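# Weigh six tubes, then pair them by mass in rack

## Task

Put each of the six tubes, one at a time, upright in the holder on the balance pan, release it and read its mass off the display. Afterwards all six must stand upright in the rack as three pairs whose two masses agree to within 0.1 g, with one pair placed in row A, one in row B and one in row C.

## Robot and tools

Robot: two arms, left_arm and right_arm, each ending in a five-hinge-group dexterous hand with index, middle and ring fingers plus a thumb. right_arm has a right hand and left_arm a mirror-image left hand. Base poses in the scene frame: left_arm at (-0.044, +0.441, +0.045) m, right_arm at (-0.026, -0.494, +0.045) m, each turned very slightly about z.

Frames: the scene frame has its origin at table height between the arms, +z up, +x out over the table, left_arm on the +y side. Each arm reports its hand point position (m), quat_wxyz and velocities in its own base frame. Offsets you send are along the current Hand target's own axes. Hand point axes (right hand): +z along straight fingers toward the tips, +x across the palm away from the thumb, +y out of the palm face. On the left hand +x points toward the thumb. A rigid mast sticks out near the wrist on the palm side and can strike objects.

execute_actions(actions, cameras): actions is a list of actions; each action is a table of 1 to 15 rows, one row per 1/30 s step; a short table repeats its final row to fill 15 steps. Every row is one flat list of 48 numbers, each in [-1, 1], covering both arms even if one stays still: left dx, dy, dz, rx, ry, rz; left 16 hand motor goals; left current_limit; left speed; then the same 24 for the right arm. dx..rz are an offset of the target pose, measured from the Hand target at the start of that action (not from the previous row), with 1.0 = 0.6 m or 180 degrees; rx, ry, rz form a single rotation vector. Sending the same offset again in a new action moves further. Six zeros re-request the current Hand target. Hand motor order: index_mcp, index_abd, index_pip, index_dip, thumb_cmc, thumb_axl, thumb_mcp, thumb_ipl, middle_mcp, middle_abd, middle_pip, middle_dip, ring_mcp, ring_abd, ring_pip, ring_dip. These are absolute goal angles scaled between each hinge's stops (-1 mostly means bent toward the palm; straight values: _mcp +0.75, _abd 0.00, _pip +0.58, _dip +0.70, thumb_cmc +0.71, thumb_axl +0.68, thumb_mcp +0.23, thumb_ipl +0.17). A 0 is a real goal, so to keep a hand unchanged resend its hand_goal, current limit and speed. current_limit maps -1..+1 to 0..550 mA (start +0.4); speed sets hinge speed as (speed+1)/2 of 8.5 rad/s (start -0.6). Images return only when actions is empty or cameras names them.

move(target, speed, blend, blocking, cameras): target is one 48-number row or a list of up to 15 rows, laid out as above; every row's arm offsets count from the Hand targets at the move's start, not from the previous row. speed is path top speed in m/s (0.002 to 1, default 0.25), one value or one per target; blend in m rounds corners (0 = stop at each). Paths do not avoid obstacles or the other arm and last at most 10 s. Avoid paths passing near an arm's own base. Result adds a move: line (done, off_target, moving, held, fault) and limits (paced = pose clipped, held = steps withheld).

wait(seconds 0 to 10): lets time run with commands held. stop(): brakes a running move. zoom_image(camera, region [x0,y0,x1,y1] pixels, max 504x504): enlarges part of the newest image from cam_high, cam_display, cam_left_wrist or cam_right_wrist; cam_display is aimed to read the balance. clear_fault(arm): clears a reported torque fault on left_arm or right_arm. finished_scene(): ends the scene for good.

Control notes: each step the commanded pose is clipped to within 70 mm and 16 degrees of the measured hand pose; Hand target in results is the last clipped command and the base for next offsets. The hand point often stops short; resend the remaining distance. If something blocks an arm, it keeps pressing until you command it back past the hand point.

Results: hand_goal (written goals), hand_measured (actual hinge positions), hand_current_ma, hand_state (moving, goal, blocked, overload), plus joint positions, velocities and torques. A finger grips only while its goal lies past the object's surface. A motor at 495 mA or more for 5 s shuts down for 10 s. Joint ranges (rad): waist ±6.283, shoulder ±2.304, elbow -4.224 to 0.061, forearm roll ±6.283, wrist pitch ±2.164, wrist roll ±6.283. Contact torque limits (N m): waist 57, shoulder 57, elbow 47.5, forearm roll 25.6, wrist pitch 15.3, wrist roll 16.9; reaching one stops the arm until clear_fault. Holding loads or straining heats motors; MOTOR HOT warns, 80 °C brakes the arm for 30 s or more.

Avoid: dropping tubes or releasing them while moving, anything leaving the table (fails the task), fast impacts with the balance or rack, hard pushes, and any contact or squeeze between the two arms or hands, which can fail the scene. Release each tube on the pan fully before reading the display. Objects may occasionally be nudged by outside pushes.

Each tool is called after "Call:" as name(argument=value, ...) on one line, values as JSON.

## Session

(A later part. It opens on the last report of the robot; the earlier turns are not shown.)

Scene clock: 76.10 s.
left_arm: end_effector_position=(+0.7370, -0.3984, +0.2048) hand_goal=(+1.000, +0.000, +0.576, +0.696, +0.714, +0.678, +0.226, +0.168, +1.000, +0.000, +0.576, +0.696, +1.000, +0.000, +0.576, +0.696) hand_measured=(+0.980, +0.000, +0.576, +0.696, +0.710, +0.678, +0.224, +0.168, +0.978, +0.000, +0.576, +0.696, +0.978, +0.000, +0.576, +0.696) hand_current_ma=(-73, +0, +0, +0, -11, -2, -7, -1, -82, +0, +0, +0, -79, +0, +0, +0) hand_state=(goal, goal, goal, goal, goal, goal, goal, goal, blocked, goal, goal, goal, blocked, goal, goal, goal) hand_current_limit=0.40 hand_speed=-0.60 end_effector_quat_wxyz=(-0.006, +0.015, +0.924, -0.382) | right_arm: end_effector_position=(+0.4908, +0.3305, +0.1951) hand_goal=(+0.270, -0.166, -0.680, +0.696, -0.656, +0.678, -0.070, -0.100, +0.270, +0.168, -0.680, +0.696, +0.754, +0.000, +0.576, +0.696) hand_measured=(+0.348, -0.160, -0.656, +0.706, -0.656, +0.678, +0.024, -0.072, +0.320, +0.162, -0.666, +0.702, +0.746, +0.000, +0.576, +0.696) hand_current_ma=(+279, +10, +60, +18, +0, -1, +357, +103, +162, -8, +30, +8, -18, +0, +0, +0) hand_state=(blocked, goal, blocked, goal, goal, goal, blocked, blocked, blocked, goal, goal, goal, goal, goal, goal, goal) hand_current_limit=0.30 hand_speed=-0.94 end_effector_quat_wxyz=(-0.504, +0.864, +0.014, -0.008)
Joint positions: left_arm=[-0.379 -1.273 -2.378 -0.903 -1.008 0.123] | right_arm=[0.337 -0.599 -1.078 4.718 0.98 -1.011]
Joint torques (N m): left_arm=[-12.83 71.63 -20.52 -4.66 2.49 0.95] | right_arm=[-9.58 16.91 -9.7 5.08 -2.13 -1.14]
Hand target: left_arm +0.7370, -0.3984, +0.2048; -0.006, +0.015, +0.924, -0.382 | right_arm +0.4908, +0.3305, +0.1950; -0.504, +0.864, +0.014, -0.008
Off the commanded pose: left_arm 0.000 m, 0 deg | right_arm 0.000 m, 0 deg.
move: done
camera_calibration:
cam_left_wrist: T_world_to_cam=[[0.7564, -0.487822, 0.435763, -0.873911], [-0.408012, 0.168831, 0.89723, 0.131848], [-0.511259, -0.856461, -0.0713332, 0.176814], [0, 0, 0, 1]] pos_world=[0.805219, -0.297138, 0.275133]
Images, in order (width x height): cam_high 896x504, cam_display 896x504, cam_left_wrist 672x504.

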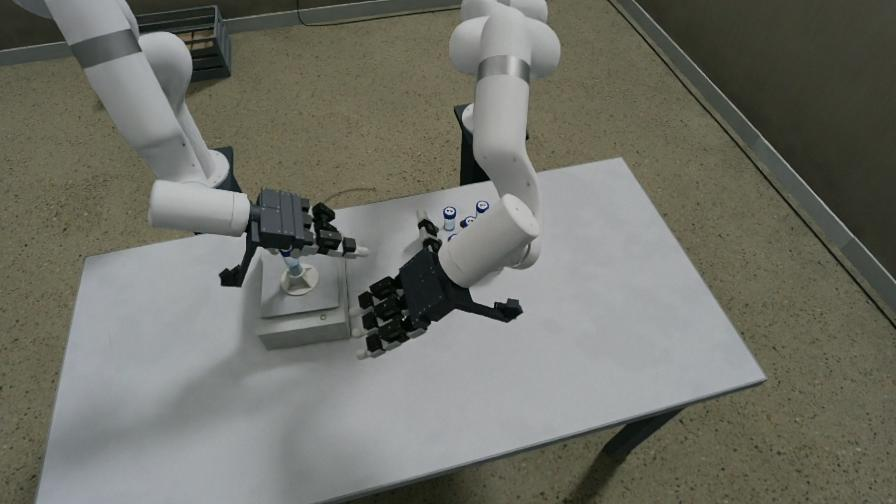

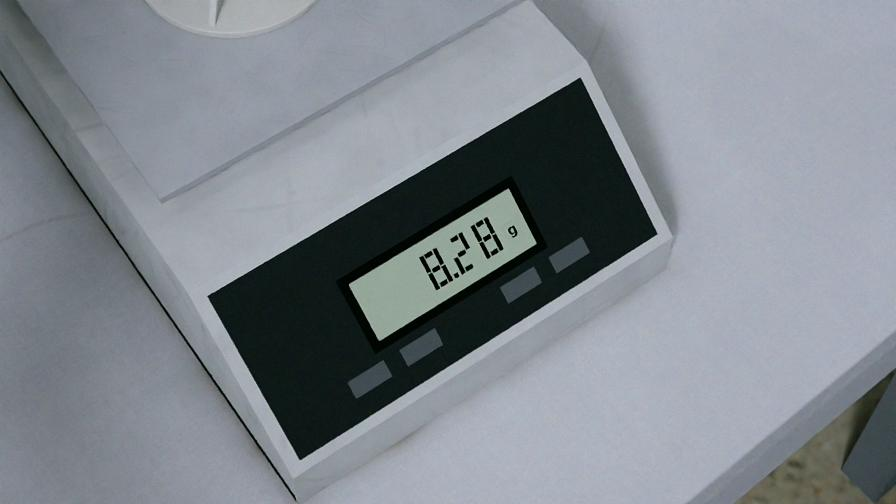

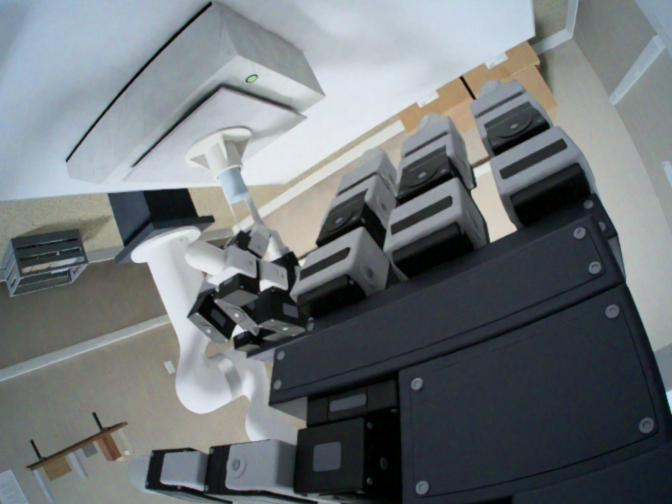

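Call:
move(target=[0,0,0,0,0,0,1,0,0.576,0.696,0.714,0.678,0.226,0.168,1,0,0.576,0.696,1,0,0.576,0.696,0.4,-0.6, -0.0013,0.0146,0.0083,0,0,0,0.27,-0.167,-0.68,0.696,-0.657,0.678,-0.07,-0.1,0.27,0.167,-0.68,0.696,0.754,0,0.576,0.696,0.3,-0.94], speed=0.03, cameras=["cam_high","cam_display","cam_left_wrist"])

Call:
zoom_image(camera="cam_left_wrist", region=[140, 90, 308, 258])

Scene clock: 77.40 s.
left_arm: end_effector_position=(+0.7370, -0.3984, +0.2048) hand_goal=(+1.000, +0.000, +0.576, +0.696, +0.714, +0.678, +0.226, +0.168, +1.000, +0.000, +0.576, +0.696, +1.000, +0.000, +0.576, +0.696) hand_measured=(+0.980, +0.000, +0.576, +0.696, +0.710, +0.678, +0.224, +0.168, +0.978, +0.000, +0.576, +0.696, +0.978, +0.000, +0.576, +0.696) hand_current_ma=(-73, +0, +0, +0, -11, -2, -7, -1, -82, +0, +0, +0, -79, +0, +0, +0) hand_state=(goal, goal, goal, goal, goal, goal, goal, goal, blocked, goal, goal, goal, blocked, goal, goal, goal) hand_current_limit=0.40 hand_speed=-0.60 end_effector_quat_wxyz=(-0.006, +0.015, +0.924, -0.382) | right_arm: end_effector_position=(+0.4900, +0.3305, +0.1850) hand_goal=(+0.270, -0.166, -0.680, +0.696, -0.656, +0.678, -0.070, -0.100, +0.270, +0.168, -0.680, +0.696, +0.754, +0.000, +0.576, +0.696) hand_measured=(+0.346, -0.160, -0.656, +0.706, -0.656, +0.678, +0.024, -0.072, +0.320, +0.162, -0.666, +0.702, +0.746, +0.000, +0.576, +0.696) hand_current_ma=(+274, +10, +60, +18, +0, -1, +358, +103, +159, -8, +30, +8, -18, +0, +0, +0) hand_state=(blocked, goal, blocked, goal, goal, goal, blocked, blocked, blocked, goal, goal, goal, goal, goal, goal, goal) hand_current_limit=0.30 hand_speed=-0.94 end_effector_quat_wxyz=(-0.504, +0.864, +0.014, -0.008)
Joint positions: left_arm=[-0.379 -1.273 -2.378 -0.903 -1.008 0.123] | right_arm=[0.338 -0.615 -1.075 4.731 0.98 -1.035]
Joint torques (N m): left_arm=[-11.72 70.68 -20.71 -4.52 2.49 0.92] | right_arm=[12.21 17.42 -8.12 4.98 -1.59 -1.43]
Hand target: left_arm +0.7370, -0.3984, +0.2048; -0.006, +0.015, +0.924, -0.382 | right_arm +0.4900, +0.3305, +0.1850; -0.504, +0.864, +0.014, -0.008
Off the commanded pose: left_arm 0.000 m, 0 deg | right_arm 0.000 m, 0 deg.
move: done
camera_calibration:
cam_left_wrist: T_world_to_cam=[[0.7564, -0.487822, 0.435763, -0.873911], [-0.408012, 0.168831, 0.89723, 0.131848], [-0.511259, -0.856461, -0.0713332, 0.176814], [0, 0, 0, 1]] pos_world=[0.805219, -0.297138, 0.275133]
Images, in order (width x height): cam_high 896x504, cam_display 896x504, cam_left_wrist 672x504.

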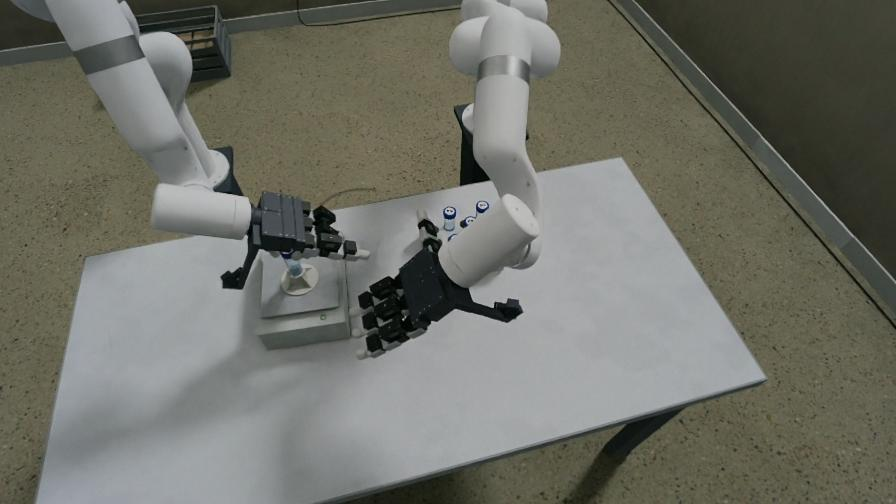

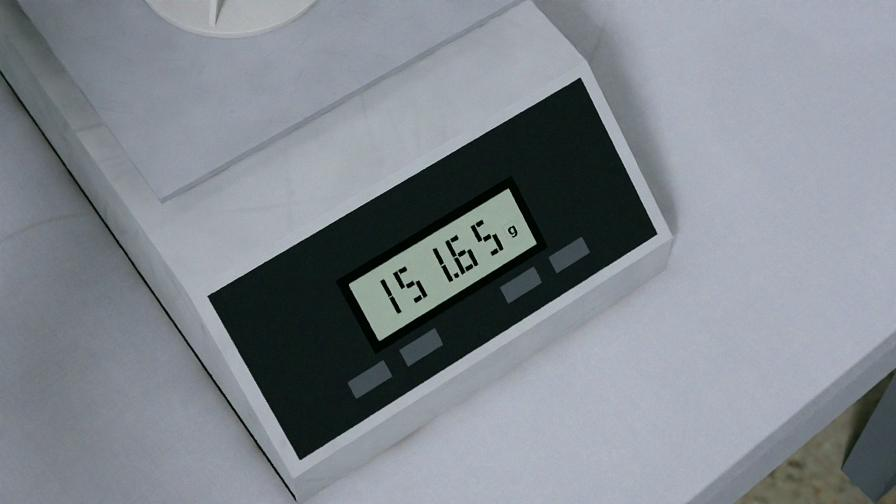

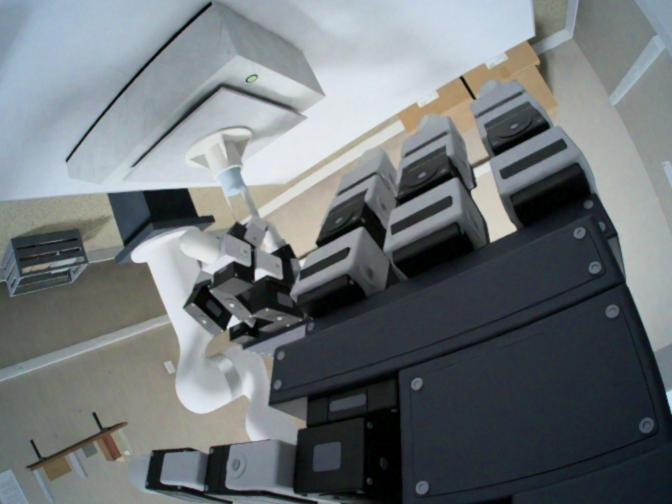

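Scaled by 3.000 from the camera's 672x504 image, which has a finer 960x720 frame.

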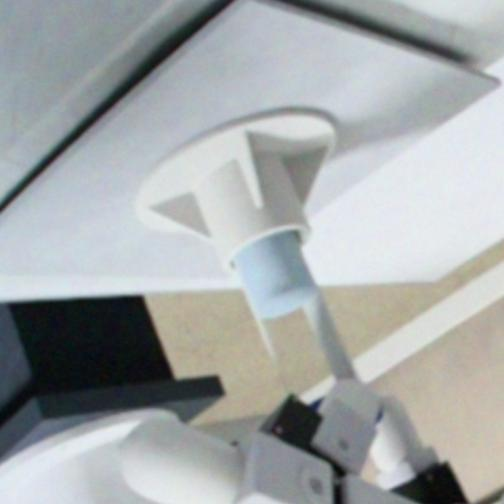

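Call:
execute_actions(actions=[[[0,0,0,0,0,0,1,0,0.576,0.696,0.714,0.678,0.226,0.168,1,0,0.576,0.696,1,0,0.576,0.696,0.4,-0.6, 0,-0.0015,-0.0008,0,0,0,0.34,-0.167,-0.67,0.696,-0.657,0.678,0.02,-0.081,0.33,0.167,-0.67,0.696,0.754,0,0.576,0.696,0.3,-0.94]],[[0,0,0,0,0,0,1,0,0.576,0.696,0.714,0.678,0.226,0.168,1,0,0.576,0.696,1,0,0.576,0.696,0.4,-0.6, 0,0,0,0,0,0,0.38,-0.167,-0.67,0.696,-0.657,0.678,0.06,-0.081,0.38,0.167,-0.67,0.696,0.754,0,0.576,0.696,0.3,-0.94]]], cameras=["cam_high","cam_display","cam_left_wrist","cam_right_wrist"])

Call:
zoom_image(camera="cam_left_wrist", region=[140, 90, 308, 258])

Scene clock: 79.77 s.
left_arm: end_effector_position=(+0.7370, -0.3984, +0.2048) hand_goal=(+1.000, +0.000, +0.576, +0.696, +0.714, +0.678, +0.226, +0.168, +1.000, +0.000, +0.576, +0.696, +1.000, +0.000, +0.576, +0.696) hand_measured=(+0.980, +0.000, +0.576, +0.696, +0.710, +0.678, +0.224, +0.168, +0.978, +0.000, +0.576, +0.696, +0.978, +0.000, +0.576, +0.696) hand_current_ma=(-73, +0, +0, +0, -11, -2, -7, -1, -82, +0, +0, +0, -79, +0, +0, +0) hand_state=(goal, goal, goal, goal, goal, goal, goal, goal, blocked, goal, goal, goal, blocked, goal, goal, goal) hand_current_limit=0.40 hand_speed=-0.60 end_effector_quat_wxyz=(-0.006, +0.015, +0.924, -0.382) | right_arm: end_effector_position=(+0.4900, +0.3306, +0.1860) hand_goal=(+0.380, -0.166, -0.670, +0.696, -0.656, +0.678, +0.060, -0.080, +0.380, +0.168, -0.670, +0.696, +0.754, +0.000, +0.576, +0.696) hand_measured=(+0.372, -0.162, -0.664, +0.700, -0.658, +0.678, +0.056, -0.078, +0.370, +0.164, -0.664, +0.698, +0.746, +0.000, +0.576, +0.696) hand_current_ma=(-16, +5, +12, +4, -2, -1, -8, +5, -22, -6, +8, +4, -18, +0, +0, +0) hand_state=(goal, goal, goal, goal, goal, goal, goal, goal, goal, goal, goal, goal, goal, goal, goal, goal) hand_current_limit=0.30 hand_speed=-0.94 end_effector_quat_wxyz=(-0.504, +0.864, +0.014, -0.009)
Joint positions: left_arm=[-0.379 -1.273 -2.378 -0.903 -1.008 0.123] | right_arm=[0.338 -0.614 -1.075 4.73 0.98 -1.033]
Joint torques (N m): left_arm=[-12.93 71.45 -20.71 -4.86 2.54 0.94] | right_arm=[12.44 45.35 -14.82 -3.59 0.04 1.18]
Hand target: left_arm +0.7370, -0.3984, +0.2048; -0.006, +0.015, +0.924, -0.382 | right_arm +0.4900, +0.3306, +0.1860; -0.504, +0.864, +0.014, -0.008
Off the commanded pose: left_arm 0.000 m, 0 deg | right_arm 0.000 m, 0 deg.
Step readings (end_effector_position of left_arm | right_arm):
0: (+0.7370, -0.3984, +0.2048) | (+0.4900, +0.3305, +0.1850)
1: (+0.7370, -0.3984, +0.2048) | (+0.4900, +0.3305, +0.1850)
2: (+0.7370, -0.3984, +0.2048) | (+0.4900, +0.3305, +0.1850)
4: (+0.7370, -0.3984, +0.2048) | (+0.4900, +0.3306, +0.1854)
8: (+0.7370, -0.3984, +0.2048) | (+0.4900, +0.3306, +0.1858)
15: (+0.7370, -0.3984, +0.2048) | (+0.4900, +0.3306, +0.1860)
16: (+0.7370, -0.3984, +0.2048) | (+0.4900, +0.3306, +0.1860)
17: (+0.7370, -0.3984, +0.2048) | (+0.4900, +0.3306, +0.1860)
19: (+0.7370, -0.3984, +0.2048) | (+0.4900, +0.3306, +0.1860)
23: (+0.7370, -0.3984, +0.2048) | (+0.4900, +0.3306, +0.1860)
30: (+0.7370, -0.3984, +0.2048) | (+0.4900, +0.3306, +0.1860)
camera_calibration:
cam_left_wrist: T_world_to_cam=[[0.7564, -0.487822, 0.435763, -0.873911], [-0.408012, 0.168831, 0.89723, 0.131848], [-0.511259, -0.856461, -0.0713332, 0.176814], [0, 0, 0, 1]] pos_world=[0.805219, -0.297138, 0.275133]
cam_right_wrist: T_world_to_cam=[[-0.762551, -0.373174, -0.528449, 0.623123], [-0.392317, -0.382764, 0.836408, 0.116693], [-0.514397, 0.845123, 0.145475, 0.0717], [0, 0, 0, 1]] pos_world=[0.557826, 0.216603, 0.221254]

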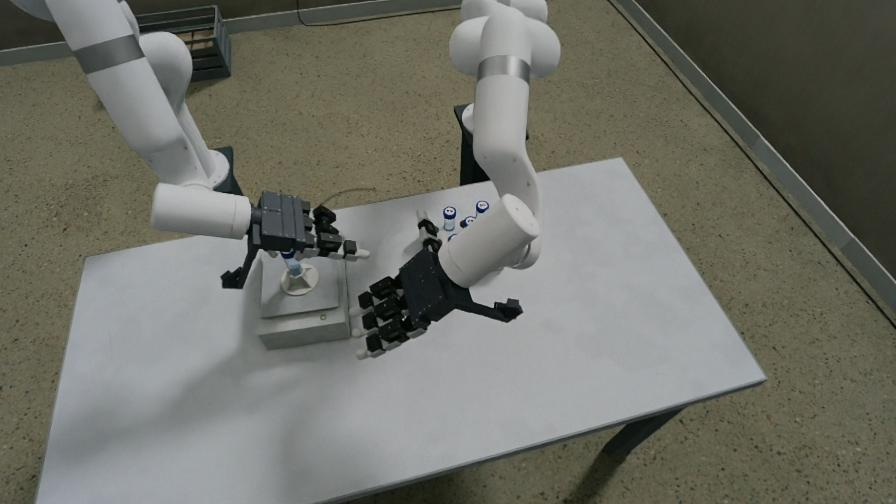

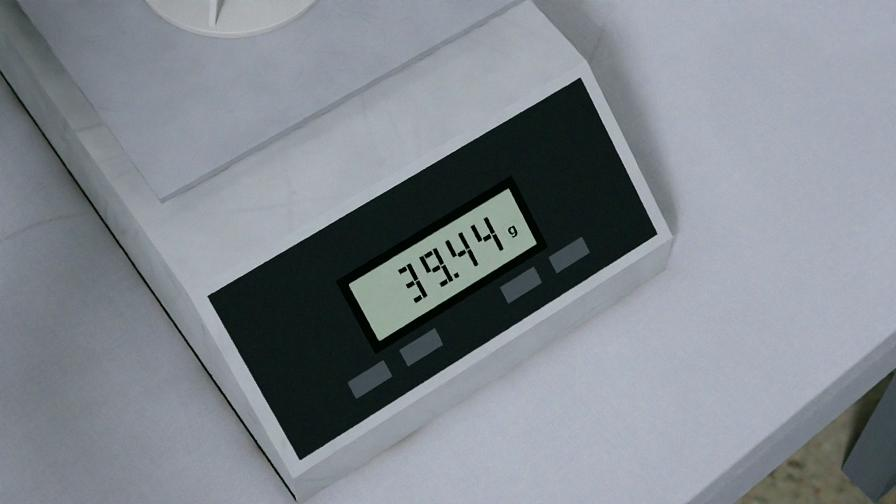

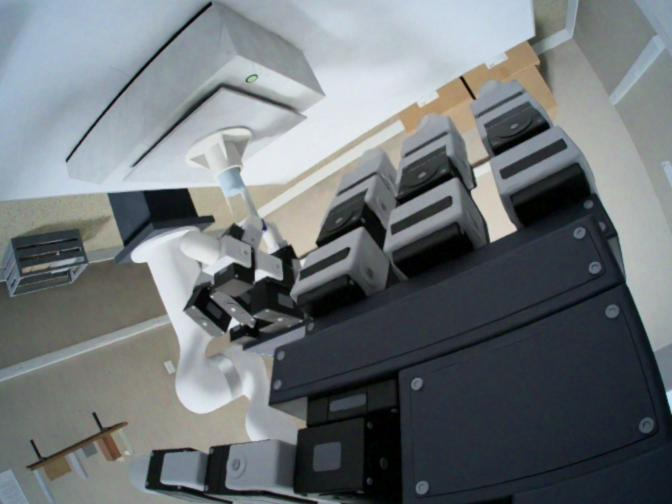

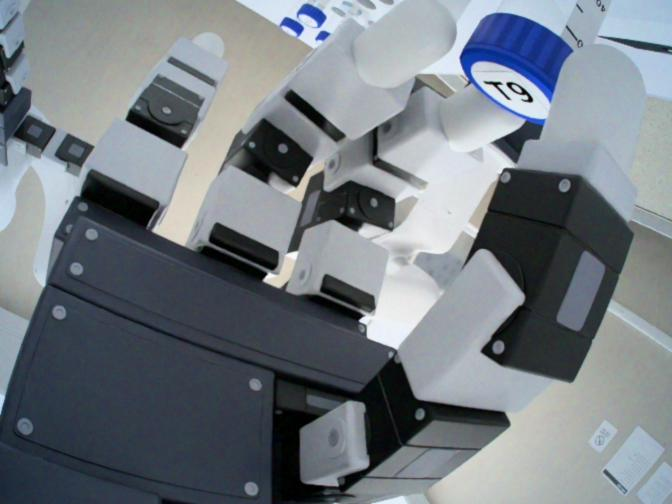

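Scaled by 3.000 from the camera's 672x504 image, which has a finer 960x720 frame.

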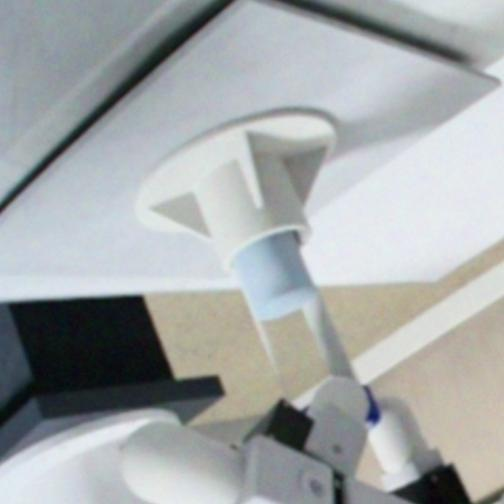

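Call:
execute_actions(actions=[[[0,0,0,0,0,0,1,0,0.576,0.696,0.714,0.678,0.226,0.168,1,0,0.576,0.696,1,0,0.576,0.696,0.4,-0.6, 0,0,0,0,0,0,0.438,-0.167,-0.686,0.696,-0.657,0.678,0.135,-0.081,0.438,0.167,-0.686,0.696,0.754,0,0.576,0.696,0.3,-0.92]],[[0,0,0,0,0,0,1,0,0.576,0.696,0.714,0.678,0.226,0.168,1,0,0.576,0.696,1,0,0.576,0.696,0.4,-0.6, 0,0,0,0,0,0,0.438,-0.167,-0.686,0.696,-0.657,0.678,0.135,-0.081,0.438,0.167,-0.686,0.696,0.754,0,0.576,0.696,0.3,-0.92]]], cameras=["cam_high","cam_display","cam_left_wrist","cam_right_wrist"])

Call:
zoom_image(camera="cam_left_wrist", region=[140, 90, 308, 258])

Call:
zoom_image(camera="cam_display", region=[336, 176, 556, 356])

Scene clock: 82.17 s.
left_arm: end_effector_position=(+0.7370, -0.3984, +0.2048) hand_goal=(+1.000, +0.000, +0.576, +0.696, +0.714, +0.678, +0.226, +0.168, +1.000, +0.000, +0.576, +0.696, +1.000, +0.000, +0.576, +0.696) hand_measured=(+0.980, +0.000, +0.576, +0.696, +0.710, +0.678, +0.224, +0.168, +0.978, +0.000, +0.576, +0.696, +0.978, +0.000, +0.576, +0.696) hand_current_ma=(-73, +0, +0, +0, -11, -2, -7, -1, -82, +0, +0, +0, -79, +0, +0, +0) hand_state=(goal, goal, goal, goal, goal, goal, goal, goal, blocked, goal, goal, goal, blocked, goal, goal, goal) hand_current_limit=0.40 hand_speed=-0.60 end_effector_quat_wxyz=(-0.006, +0.015, +0.924, -0.382) | right_arm: end_effector_position=(+0.4900, +0.3306, +0.1860) hand_goal=(+0.438, -0.166, -0.686, +0.696, -0.656, +0.678, +0.136, -0.080, +0.438, +0.168, -0.686, +0.696, +0.754, +0.000, +0.576, +0.696) hand_measured=(+0.428, -0.162, -0.680, +0.700, -0.658, +0.678, +0.130, -0.078, +0.426, +0.164, -0.678, +0.698, +0.746, +0.000, +0.576, +0.696) hand_current_ma=(-19, +5, +12, +4, -2, -1, -11, +4, -25, -6, +13, +4, -18, +0, +0, +0) hand_state=(goal, goal, goal, goal, goal, goal, goal, goal, goal, goal, goal, goal, goal, goal, goal, goal) hand_current_limit=0.30 hand_speed=-0.92 end_effector_quat_wxyz=(-0.504, +0.864, +0.014, -0.008)
Joint positions: left_arm=[-0.379 -1.273 -2.378 -0.903 -1.008 0.123] | right_arm=[0.338 -0.614 -1.075 4.73 0.98 -1.033]
Joint torques (N m): left_arm=[-11.65 71.28 -21.31 -4.91 2.56 0.87] | right_arm=[11.68 43.96 -16.84 -3.53 0.05 1.18]
Hand target: left_arm +0.7370, -0.3984, +0.2048; -0.006, +0.015, +0.924, -0.382 | right_arm +0.4900, +0.3306, +0.1860; -0.504, +0.864, +0.014, -0.008
Off the commanded pose: left_arm 0.000 m, 0 deg | right_arm 0.000 m, 0 deg.
Step readings (end_effector_position of left_arm | right_arm):
0: (+0.7370, -0.3984, +0.2048) | (+0.4900, +0.3306, +0.1860)
1: (+0.7370, -0.3984, +0.2048) | (+0.4900, +0.3306, +0.1860)
2: (+0.7370, -0.3984, +0.2048) | (+0.4900, +0.3306, +0.1860)
4: (+0.7370, -0.3984, +0.2048) | (+0.4900, +0.3306, +0.1860)
8: (+0.7370, -0.3984, +0.2048) | (+0.4900, +0.3306, +0.1860)
15: (+0.7370, -0.3984, +0.2048) | (+0.4900, +0.3306, +0.1860)
16: (+0.7370, -0.3984, +0.2048) | (+0.4900, +0.3306, +0.1860)
17: (+0.7370, -0.3984, +0.2048) | (+0.4900, +0.3306, +0.1860)
19: (+0.7370, -0.3984, +0.2048) | (+0.4900, +0.3306, +0.1860)
23: (+0.7370, -0.3984, +0.2048) | (+0.4900, +0.3306, +0.1860)
30: (+0.7370, -0.3984, +0.2048) | (+0.4900, +0.3306, +0.1860)
camera_calibration:
cam_left_wrist: T_world_to_cam=[[0.7564, -0.487822, 0.435763, -0.873911], [-0.408012, 0.168831, 0.89723, 0.131848], [-0.511259, -0.856461, -0.0713332, 0.176814], [0, 0, 0, 1]] pos_world=[0.805219, -0.297138, 0.275133]
cam_right_wrist: T_world_to_cam=[[-0.762551, -0.373174, -0.528449, 0.623199], [-0.392317, -0.382764, 0.836408, 0.116732], [-0.514397, 0.845123, 0.145475, 0.0717515], [0, 0, 0, 1]] pos_world=[0.557926, 0.216603, 0.221254]

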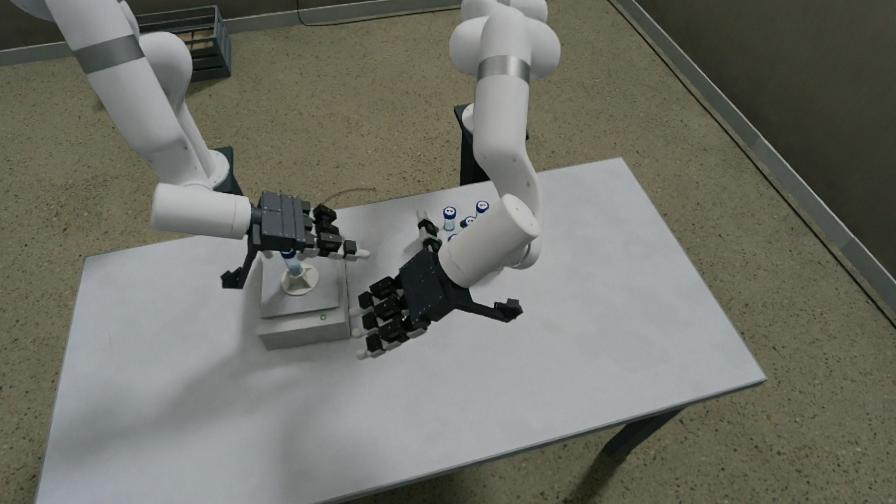

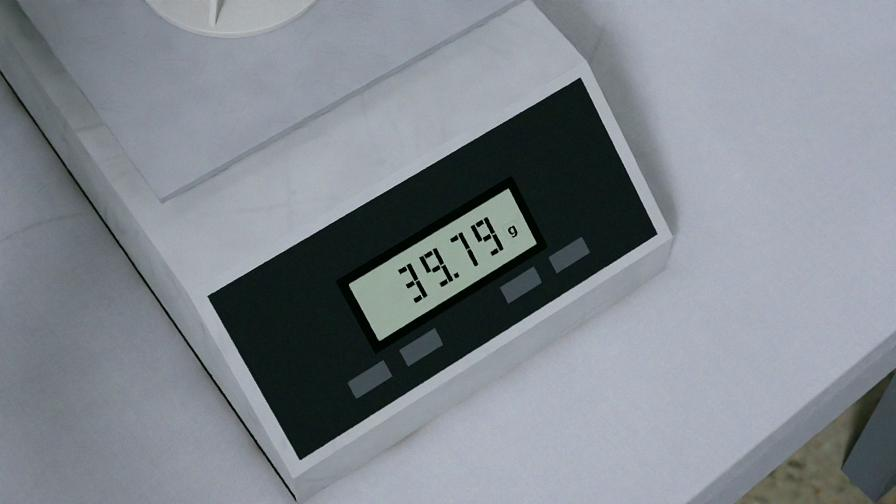

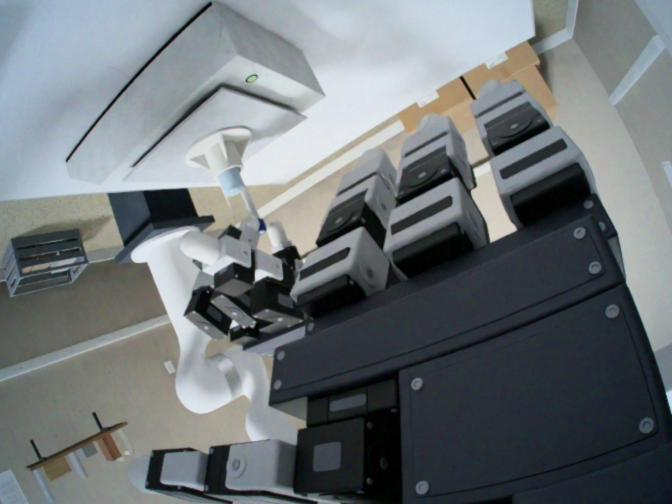

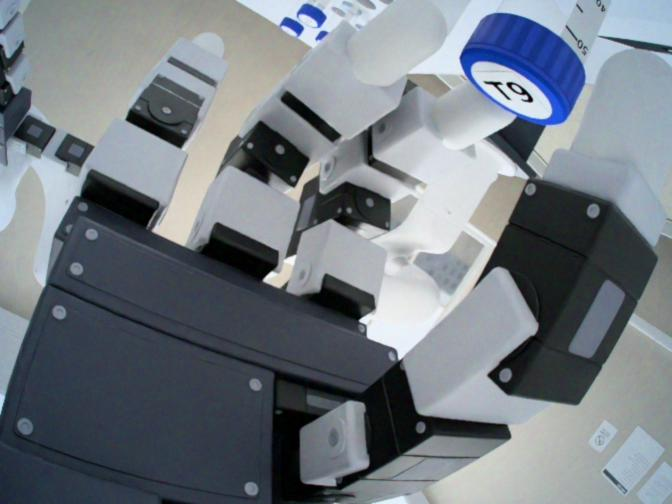

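Scaled by 3.000 from the camera's 672x504 image, which has a finer 960x720 frame.

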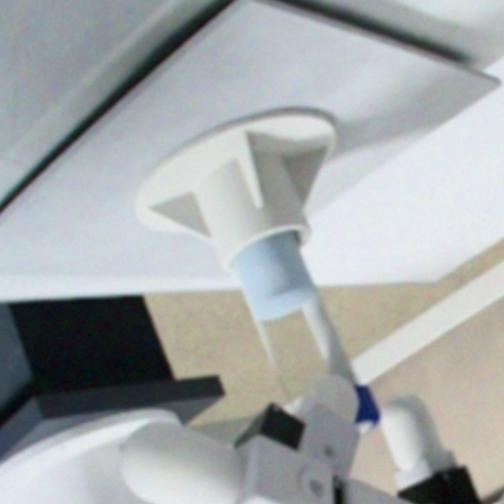

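Scaled by 2.291.

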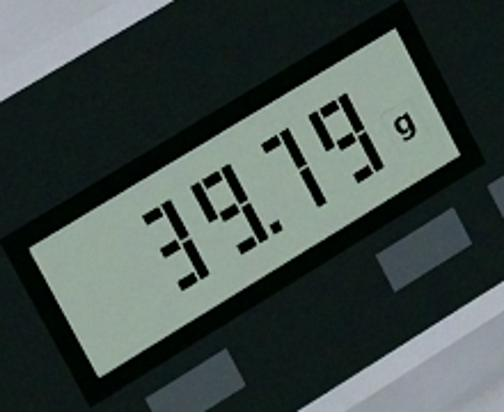

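Call:
wait(seconds=1, cameras=["cam_display"])

Scene clock: 83.83 s.
left_arm: end_effector_position=(+0.7370, -0.3984, +0.2048) hand_goal=(+1.000, +0.000, +0.576, +0.696, +0.714, +0.678, +0.226, +0.168, +1.000, +0.000, +0.576, +0.696, +1.000, +0.000, +0.576, +0.696) hand_measured=(+0.980, +0.000, +0.576, +0.696, +0.710, +0.678, +0.224, +0.168, +0.978, +0.000, +0.576, +0.696, +0.978, +0.000, +0.576, +0.696) hand_current_ma=(-73, +0, +0, +0, -11, -2, -7, -1, -82, +0, +0, +0, -79, +0, +0, +0) hand_state=(goal, goal, goal, goal, goal, goal, goal, goal, blocked, goal, goal, goal, blocked, goal, goal, goal) hand_current_limit=0.40 hand_speed=-0.60 end_effector_quat_wxyz=(-0.006, +0.015, +0.924, -0.382) | right_arm: end_effector_position=(+0.4900, +0.3306, +0.1860) hand_goal=(+0.438, -0.166, -0.686, +0.696, -0.656, +0.678, +0.136, -0.080, +0.438, +0.168, -0.686, +0.696, +0.754, +0.000, +0.576, +0.696) hand_measured=(+0.428, -0.162, -0.680, +0.700, -0.658, +0.678, +0.130, -0.078, +0.426, +0.164, -0.678, +0.698, +0.746, +0.000, +0.576, +0.696) hand_current_ma=(-19, +5, +12, +4, -2, -1, -11, +4, -25, -6, +13, +4, -18, +0, +0, +0) hand_state=(goal, goal, goal, goal, goal, goal, goal, goal, goal, goal, goal, goal, goal, goal, goal, goal) hand_current_limit=0.30 hand_speed=-0.92 end_effector_quat_wxyz=(-0.504, +0.864, +0.014, -0.008)
Joint positions: left_arm=[-0.379 -1.273 -2.378 -0.903 -1.008 0.123] | right_arm=[0.338 -0.614 -1.075 4.73 0.98 -1.033]
Joint torques (N m): left_arm=[-11.12 71.04 -20.63 -4.95 2.71 0.8] | right_arm=[11.4 43.78 -16.8 -3.87 0.19 1.19]
Hand target: left_arm +0.7370, -0.3984, +0.2048; -0.006, +0.015, +0.924, -0.382 | right_arm +0.4900, +0.3306, +0.1860; -0.504, +0.864, +0.014, -0.008
Off the commanded pose: left_arm 0.000 m, 0 deg | right_arm 0.000 m, 0 deg.
wait: 1.00 s; at rest from the start
Images, in order (width x height): cam_display 896x504.

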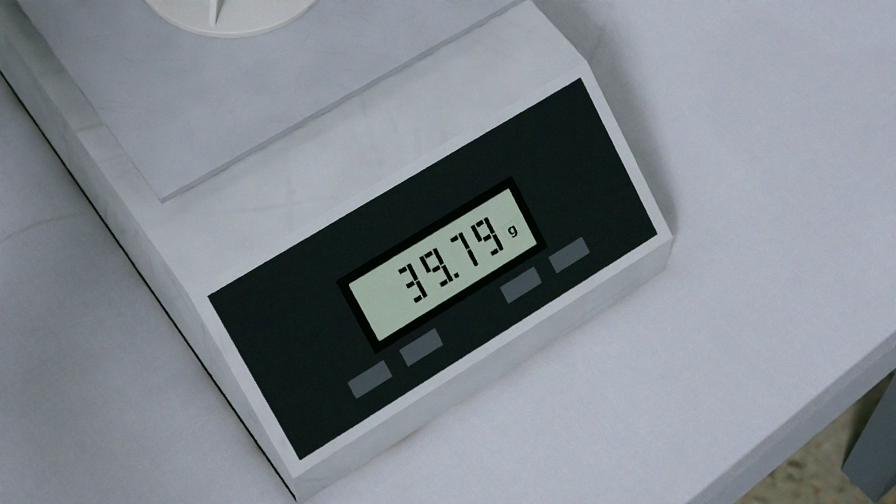

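Call:
execute_actions(actions=[[[0,0,0,0,0,0,1,0,0.576,0.696,0.714,0.678,0.226,0.168,1,0,0.576,0.696,1,0,0.576,0.696,0.4,-0.6, 0,0,0,0,0,0,0.33,-0.167,-0.64,0.696,-0.657,0.678,0.0,-0.081,0.33,0.167,-0.64,0.696,0.754,0,0.576,0.696,0.3,-0.93]],[[0,0,0,0,0,0,1,0,0.576,0.696,0.714,0.678,0.226,0.168,1,0,0.576,0.696,1,0,0.576,0.696,0.4,-0.6, 0,0,0,0,0,0,0.28,-0.167,-0.62,0.696,-0.657,0.678,-0.07,-0.1,0.28,0.167,-0.62,0.696,0.754,0,0.576,0.696,0.3,-0.93]]], cameras=["cam_high","cam_left_wrist","cam_right_wrist"])

Call:
zoom_image(camera="cam_left_wrist", region=[140, 90, 308, 258])

Scene clock: 85.47 s.
left_arm: end_effector_position=(+0.7370, -0.3984, +0.2048) hand_goal=(+1.000, +0.000, +0.576, +0.696, +0.714, +0.678, +0.226, +0.168, +1.000, +0.000, +0.576, +0.696, +1.000, +0.000, +0.576, +0.696) hand_measured=(+0.980, +0.000, +0.576, +0.696, +0.710, +0.678, +0.224, +0.168, +0.978, +0.000, +0.576, +0.696, +0.978, +0.000, +0.576, +0.696) hand_current_ma=(-73, +0, +0, +0, -11, -2, -7, -1, -82, +0, +0, +0, -79, +0, +0, +0) hand_state=(goal, goal, goal, goal, goal, goal, goal, goal, blocked, goal, goal, goal, blocked, goal, goal, goal) hand_current_limit=0.40 hand_speed=-0.60 end_effector_quat_wxyz=(-0.006, +0.015, +0.924, -0.382) | right_arm: end_effector_position=(+0.4900, +0.3306, +0.1860) hand_goal=(+0.280, -0.166, -0.620, +0.696, -0.656, +0.678, -0.070, -0.100, +0.280, +0.168, -0.620, +0.696, +0.754, +0.000, +0.576, +0.696) hand_measured=(+0.318, -0.162, -0.620, +0.698, -0.660, +0.678, +0.050, -0.080, +0.290, +0.164, -0.618, +0.698, +0.746, +0.000, +0.576, +0.696) hand_current_ma=(+111, +5, +0, +2, -5, -1, +357, +65, +22, -6, +2, +4, -18, +0, +0, +0) hand_state=(blocked, goal, goal, goal, goal, goal, blocked, goal, goal, goal, goal, goal, goal, goal, goal, goal) hand_current_limit=0.30 hand_speed=-0.93 end_effector_quat_wxyz=(-0.504, +0.864, +0.014, -0.008)
Joint positions: left_arm=[-0.379 -1.273 -2.378 -0.903 -1.008 0.123] | right_arm=[0.338 -0.614 -1.075 4.73 0.98 -1.033]
Joint torques (N m): left_arm=[-11.77 71.35 -21.27 -4.79 2.48 0.93] | right_arm=[10.9 42.56 -17.17 -3.41 0.3 1.07]
Hand target: left_arm +0.7370, -0.3984, +0.2048; -0.006, +0.015, +0.924, -0.382 | right_arm +0.4900, +0.3306, +0.1860; -0.504, +0.864, +0.014, -0.008
Off the commanded pose: left_arm 0.000 m, 0 deg | right_arm 0.000 m, 0 deg.
Step readings (end_effector_position of left_arm | right_arm):
0: (+0.7370, -0.3984, +0.2048) | (+0.4900, +0.3306, +0.1860)
1: (+0.7370, -0.3984, +0.2048) | (+0.4900, +0.3306, +0.1860)
2: (+0.7370, -0.3984, +0.2048) | (+0.4900, +0.3306, +0.1860)
4: (+0.7370, -0.3984, +0.2048) | (+0.4900, +0.3306, +0.1860)
8: (+0.7370, -0.3984, +0.2048) | (+0.4900, +0.3306, +0.1860)
15: (+0.7370, -0.3984, +0.2048) | (+0.4900, +0.3306, +0.1860)
16: (+0.7370, -0.3984, +0.2048) | (+0.4900, +0.3306, +0.1860)
17: (+0.7370, -0.3984, +0.2048) | (+0.4900, +0.3306, +0.1860)
19: (+0.7370, -0.3984, +0.2048) | (+0.4900, +0.3306, +0.1860)
23: (+0.7370, -0.3984, +0.2048) | (+0.4900, +0.3306, +0.1860)
30: (+0.7370, -0.3984, +0.2048) | (+0.4900, +0.3306, +0.1860)
camera_calibration:
cam_left_wrist: T_world_to_cam=[[0.7564, -0.487822, 0.435763, -0.873911], [-0.408012, 0.168831, 0.89723, 0.131848], [-0.511259, -0.856461, -0.0713332, 0.176814], [0, 0, 0, 1]] pos_world=[0.805219, -0.297138, 0.275133]
cam_right_wrist: T_world_to_cam=[[-0.762551, -0.373174, -0.528449, 0.623199], [-0.392317, -0.382764, 0.836408, 0.116732], [-0.514397, 0.845123, 0.145475, 0.0717515], [0, 0, 0, 1]] pos_world=[0.557926, 0.216603, 0.221254]
Images, in order (width x height): cam_high 896x504, cam_left_wrist 672x504, cam_right_wrist 672x504.

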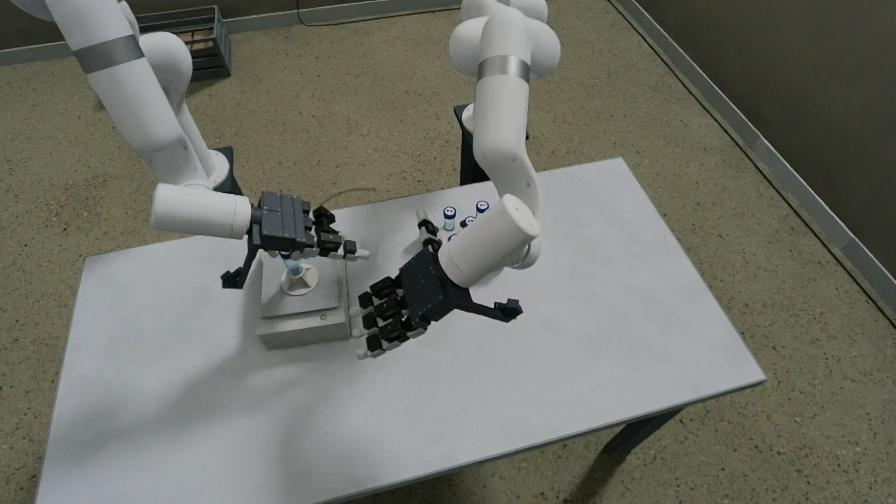

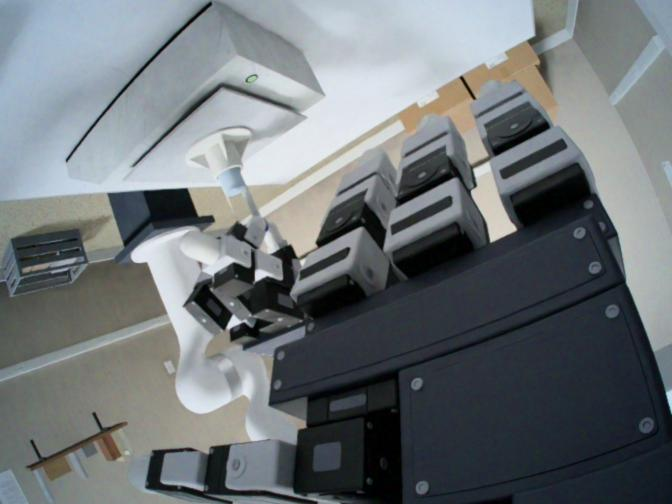

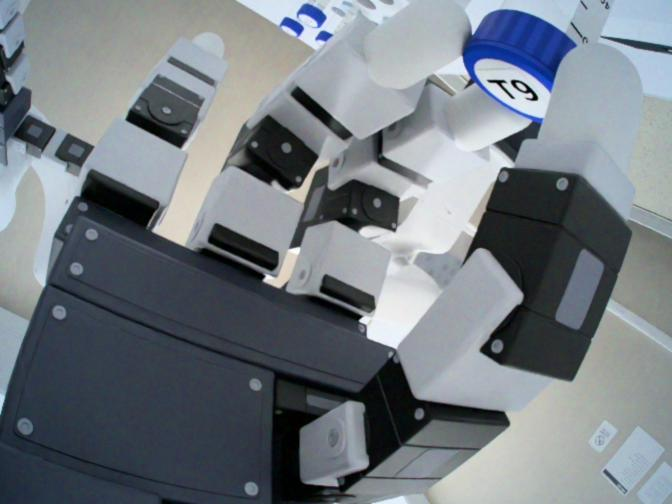

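Scaled by 3.000 from the camera's 672x504 image, which has a finer 960x720 frame.

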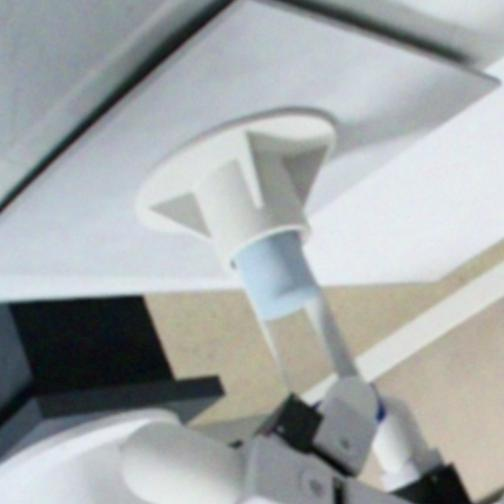

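Call:
execute_actions(actions=[[[0,0,0,0,0,0,1,0,0.576,0.696,0.714,0.678,0.226,0.168,1,0,0.576,0.696,1,0,0.576,0.696,0.4,-0.6, 0,0,0,0,0,0,0.24,-0.167,-0.62,0.696,-0.657,0.678,-0.05,-0.1,0.22,0.167,-0.61,0.696,0.754,0,0.576,0.696,0.3,-0.93]],[[0,0,0,0,0,0,1,0,0.576,0.696,0.714,0.678,0.226,0.168,1,0,0.576,0.696,1,0,0.576,0.696,0.4,-0.6, 0,0,0,0,0,0,0.24,-0.167,-0.62,0.696,-0.657,0.678,-0.05,-0.1,0.22,0.167,-0.61,0.696,0.754,0,0.576,0.696,0.3,-0.93]]], cameras=["cam_right_wrist"])

Call:
zoom_image(camera="cam_right_wrist", region=[372, 0, 672, 224])

Scene clock: 87.30 s.
left_arm: end_effector_position=(+0.7370, -0.3984, +0.2048) hand_goal=(+1.000, +0.000, +0.576, +0.696, +0.714, +0.678, +0.226, +0.168, +1.000, +0.000, +0.576, +0.696, +1.000, +0.000, +0.576, +0.696) hand_measured=(+0.980, +0.000, +0.576, +0.696, +0.710, +0.678, +0.224, +0.168, +0.978, +0.000, +0.576, +0.696, +0.978, +0.000, +0.576, +0.696) hand_current_ma=(-73, +0, +0, +0, -11, -2, -7, -1, -82, +0, +0, +0, -79, +0, +0, +0) hand_state=(goal, goal, goal, goal, goal, goal, goal, goal, blocked, goal, goal, goal, blocked, goal, goal, goal) hand_current_limit=0.40 hand_speed=-0.60 end_effector_quat_wxyz=(-0.006, +0.015, +0.924, -0.382) | right_arm: end_effector_position=(+0.4900, +0.3306, +0.1860) hand_goal=(+0.240, -0.166, -0.620, +0.696, -0.656, +0.678, -0.050, -0.100, +0.220, +0.168, -0.610, +0.696, +0.754, +0.000, +0.576, +0.696) hand_measured=(+0.304, -0.162, -0.612, +0.698, -0.656, +0.678, +0.050, -0.072, +0.270, +0.162, -0.606, +0.698, +0.746, +0.000, +0.576, +0.696) hand_current_ma=(+217, +7, +13, +2, -1, -1, +357, +100, +162, -7, +7, +3, -18, +0, +0, +0) hand_state=(blocked, goal, goal, goal, goal, goal, blocked, blocked, blocked, goal, goal, goal, goal, goal, goal, goal) hand_current_limit=0.30 hand_speed=-0.93 end_effector_quat_wxyz=(-0.504, +0.864, +0.014, -0.008)
Joint positions: left_arm=[-0.379 -1.273 -2.378 -0.903 -1.008 0.123] | right_arm=[0.338 -0.614 -1.075 4.73 0.98 -1.033]
Joint torques (N m): left_arm=[-9.92 71.18 -21.02 -5.25 2.48 0.82] | right_arm=[11.2 42.23 -16.9 -3.27 0.34 0.9]
Hand target: left_arm +0.7370, -0.3984, +0.2048; -0.006, +0.015, +0.924, -0.382 | right_arm +0.4900, +0.3306, +0.1860; -0.504, +0.864, +0.014, -0.008
Off the commanded pose: left_arm 0.000 m, 0 deg | right_arm 0.000 m, 0 deg.
Step readings (end_effector_position of left_arm | right_arm):
0: (+0.7370, -0.3984, +0.2048) | (+0.4900, +0.3306, +0.1860)
1: (+0.7370, -0.3984, +0.2048) | (+0.4900, +0.3306, +0.1860)
2: (+0.7370, -0.3984, +0.2048) | (+0.4900, +0.3306, +0.1860)
4: (+0.7370, -0.3984, +0.2048) | (+0.4900, +0.3306, +0.1860)
8: (+0.7370, -0.3984, +0.2048) | (+0.4900, +0.3306, +0.1860)
15: (+0.7370, -0.3984, +0.2048) | (+0.4900, +0.3306, +0.1860)
16: (+0.7370, -0.3984, +0.2048) | (+0.4900, +0.3306, +0.1860)
17: (+0.7370, -0.3984, +0.2048) | (+0.4900, +0.3306, +0.1860)
19: (+0.7370, -0.3984, +0.2048) | (+0.4900, +0.3306, +0.1860)
23: (+0.7370, -0.3984, +0.2048) | (+0.4900, +0.3306, +0.1860)
30: (+0.7370, -0.3984, +0.2048) | (+0.4900, +0.3306, +0.1860)
camera_calibration:
cam_right_wrist: T_world_to_cam=[[-0.762551, -0.373174, -0.528449, 0.623199], [-0.392317, -0.382764, 0.836408, 0.116732], [-0.514397, 0.845123, 0.145475, 0.0717515], [0, 0, 0, 1]] pos_world=[0.557926, 0.216603, 0.221254]
Images, in order (width x height): cam_right_wrist 672x504.

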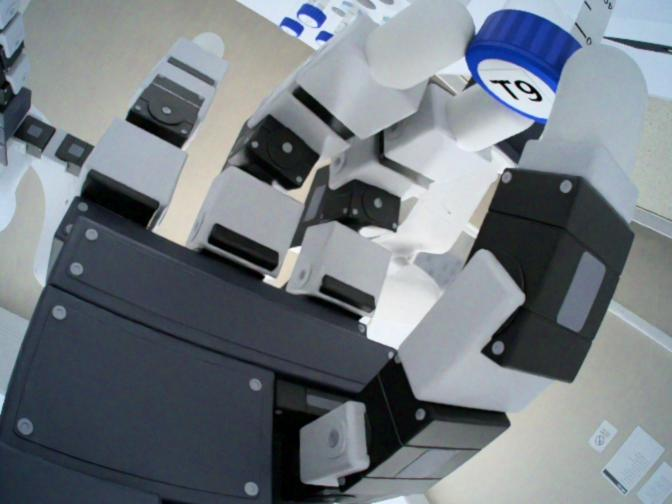

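Scaled by 1.680 from the camera's 672x504 image, which has a finer 960x720 frame.

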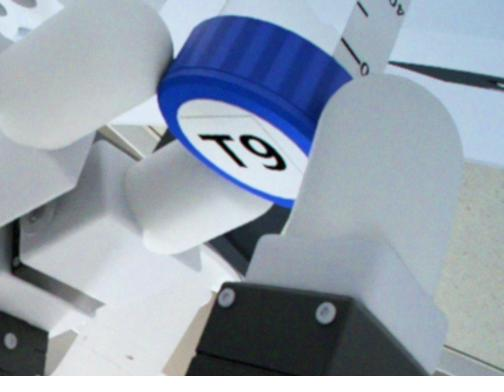

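Call:
move(target=[[0,0.18,-0.24,0,0,0,1,0,0.576,0.696,0.714,0.678,0.226,0.168,1,0,0.576,0.696,1,0,0.576,0.696,0.4,-0.6, 0,-0.0798,-0.0451,0,0,0,0.24,-0.167,-0.62,0.696,-0.657,0.678,-0.05,-0.1,0.22,0.167,-0.61,0.696,0.754,0,0.576,0.696,0.3,-0.93],[0,0.3583,-0.4762,0,0,0,1,0,0.576,0.696,0.714,0.678,0.226,0.168,1,0,0.576,0.696,1,0,0.576,0.696,0.4,-0.6, -0.0835,-0.2908,0.5005,0,0,0,0.24,-0.167,-0.62,0.696,-0.657,0.678,-0.05,-0.1,0.22,0.167,-0.61,0.696,0.754,0,0.576,0.696,0.3,-0.93]], speed=[0.15,0.25], blend=0.01, cameras=["cam_high","cam_display","cam_right_wrist"])

Call:
zoom_image(camera="cam_high", region=[380, 170, 540, 310])

Scene clock: 95.57 s.
left_arm: end_effector_position=(+0.7483, -0.0446, +0.2552) hand_goal=(+1.000, +0.000, +0.576, +0.696, +0.714, +0.678, +0.226, +0.168, +1.000, +0.000, +0.576, +0.696, +1.000, +0.000, +0.576, +0.696) hand_measured=(+0.980, +0.000, +0.576, +0.696, +0.710, +0.678, +0.224, +0.168, +0.978, +0.000, +0.576, +0.696, +0.978, +0.000, +0.576, +0.696) hand_current_ma=(-73, +0, +0, +0, -11, -2, -7, -1, -82, +0, +0, +0, -79, +0, +0, +0) hand_state=(goal, goal, goal, goal, goal, goal, goal, goal, blocked, goal, goal, goal, blocked, goal, goal, goal) hand_current_limit=0.40 hand_speed=-0.60 end_effector_quat_wxyz=(-0.006, +0.015, +0.924, -0.382) | right_arm: end_effector_position=(+0.4287, +0.6760, +0.1901) hand_goal=(+0.240, -0.166, -0.620, +0.696, -0.656, +0.678, -0.050, -0.100, +0.220, +0.168, -0.610, +0.696, +0.754, +0.000, +0.576, +0.696) hand_measured=(+0.300, -0.158, -0.602, +0.702, -0.656, +0.678, +0.050, -0.072, +0.268, +0.160, -0.600, +0.700, +0.746, +0.000, +0.576, +0.696) hand_current_ma=(+200, +12, +40, +11, +1, -1, +357, +100, +153, -14, +19, +4, -18, +0, +0, +0) hand_state=(blocked, goal, goal, goal, goal, goal, blocked, blocked, blocked, goal, goal, goal, goal, goal, goal, goal) hand_current_limit=0.30 hand_speed=-0.93 end_effector_quat_wxyz=(-0.504, +0.864, +0.014, -0.008)
Joint positions: left_arm=[0.064 -1.027 -2.048 -0.834 -1.253 0.467] | right_arm=[0.857 -0.913 -1.611 4.998 0.664 -0.783]
Joint torques (N m): left_arm=[10.14 42.66 -39.87 2.72 -3.23 0.95] | right_arm=[13 25.37 -19.41 -3.73 -2.24 1.13]
Hand target: left_arm +0.7483, -0.0446, +0.2552; -0.006, +0.015, +0.924, -0.382 | right_arm +0.4287, +0.6761, +0.1901; -0.504, +0.864, +0.014, -0.008
Off the commanded pose: left_arm 0.000 m, 0 deg | right_arm 0.000 m, 0 deg.
move: done
camera_calibration:
cam_right_wrist: T_world_to_cam=[[-0.76259, -0.373109, -0.528437, 0.707533], [-0.392336, -0.382731, 0.836414, 0.221489], [-0.514323, 0.845167, 0.145483, -0.25243], [0, 0, 0, 1]] pos_world=[0.496626, 0.562103, 0.225354]
Images, in order (width x height): cam_high 896x504, cam_display 896x504, cam_right_wrist 672x504.

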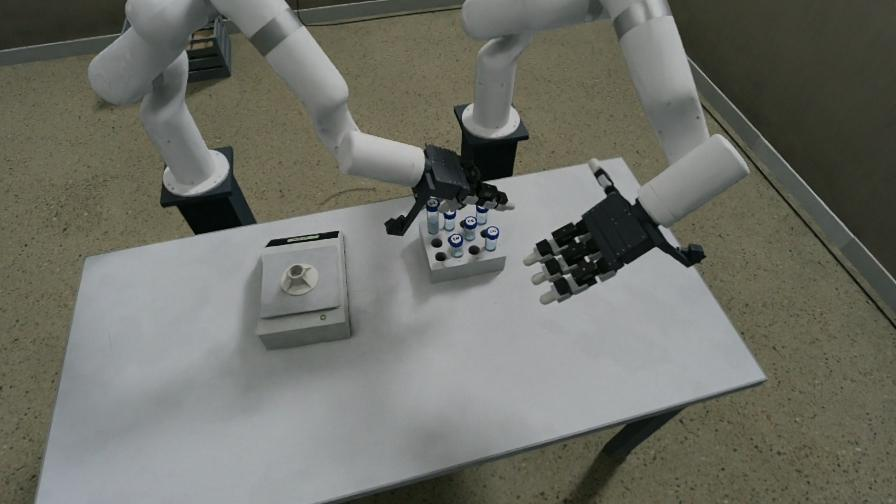

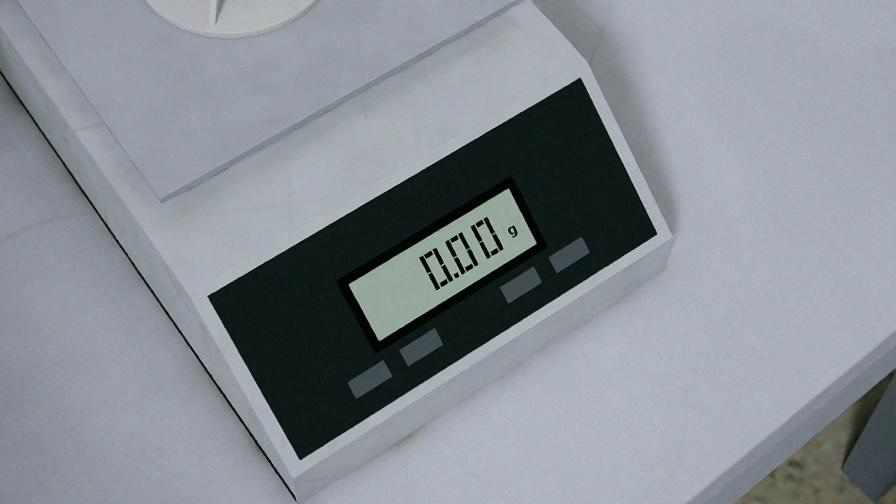

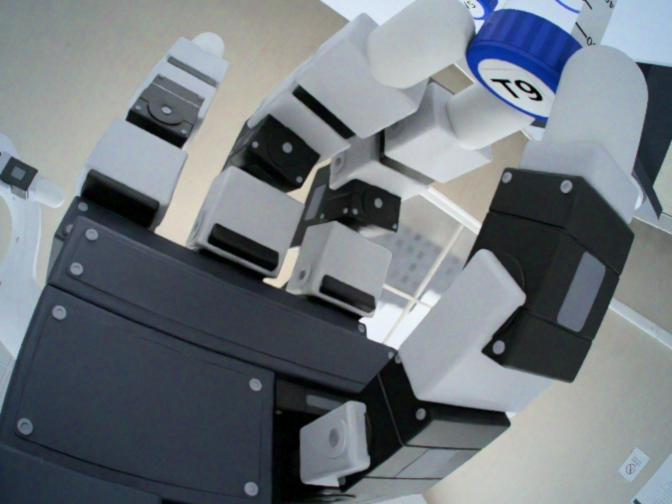

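Scaled by 3.150.

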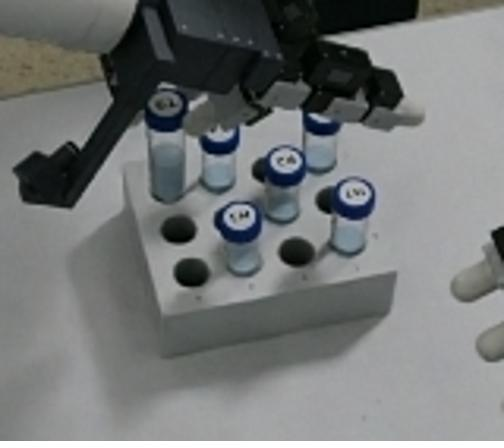

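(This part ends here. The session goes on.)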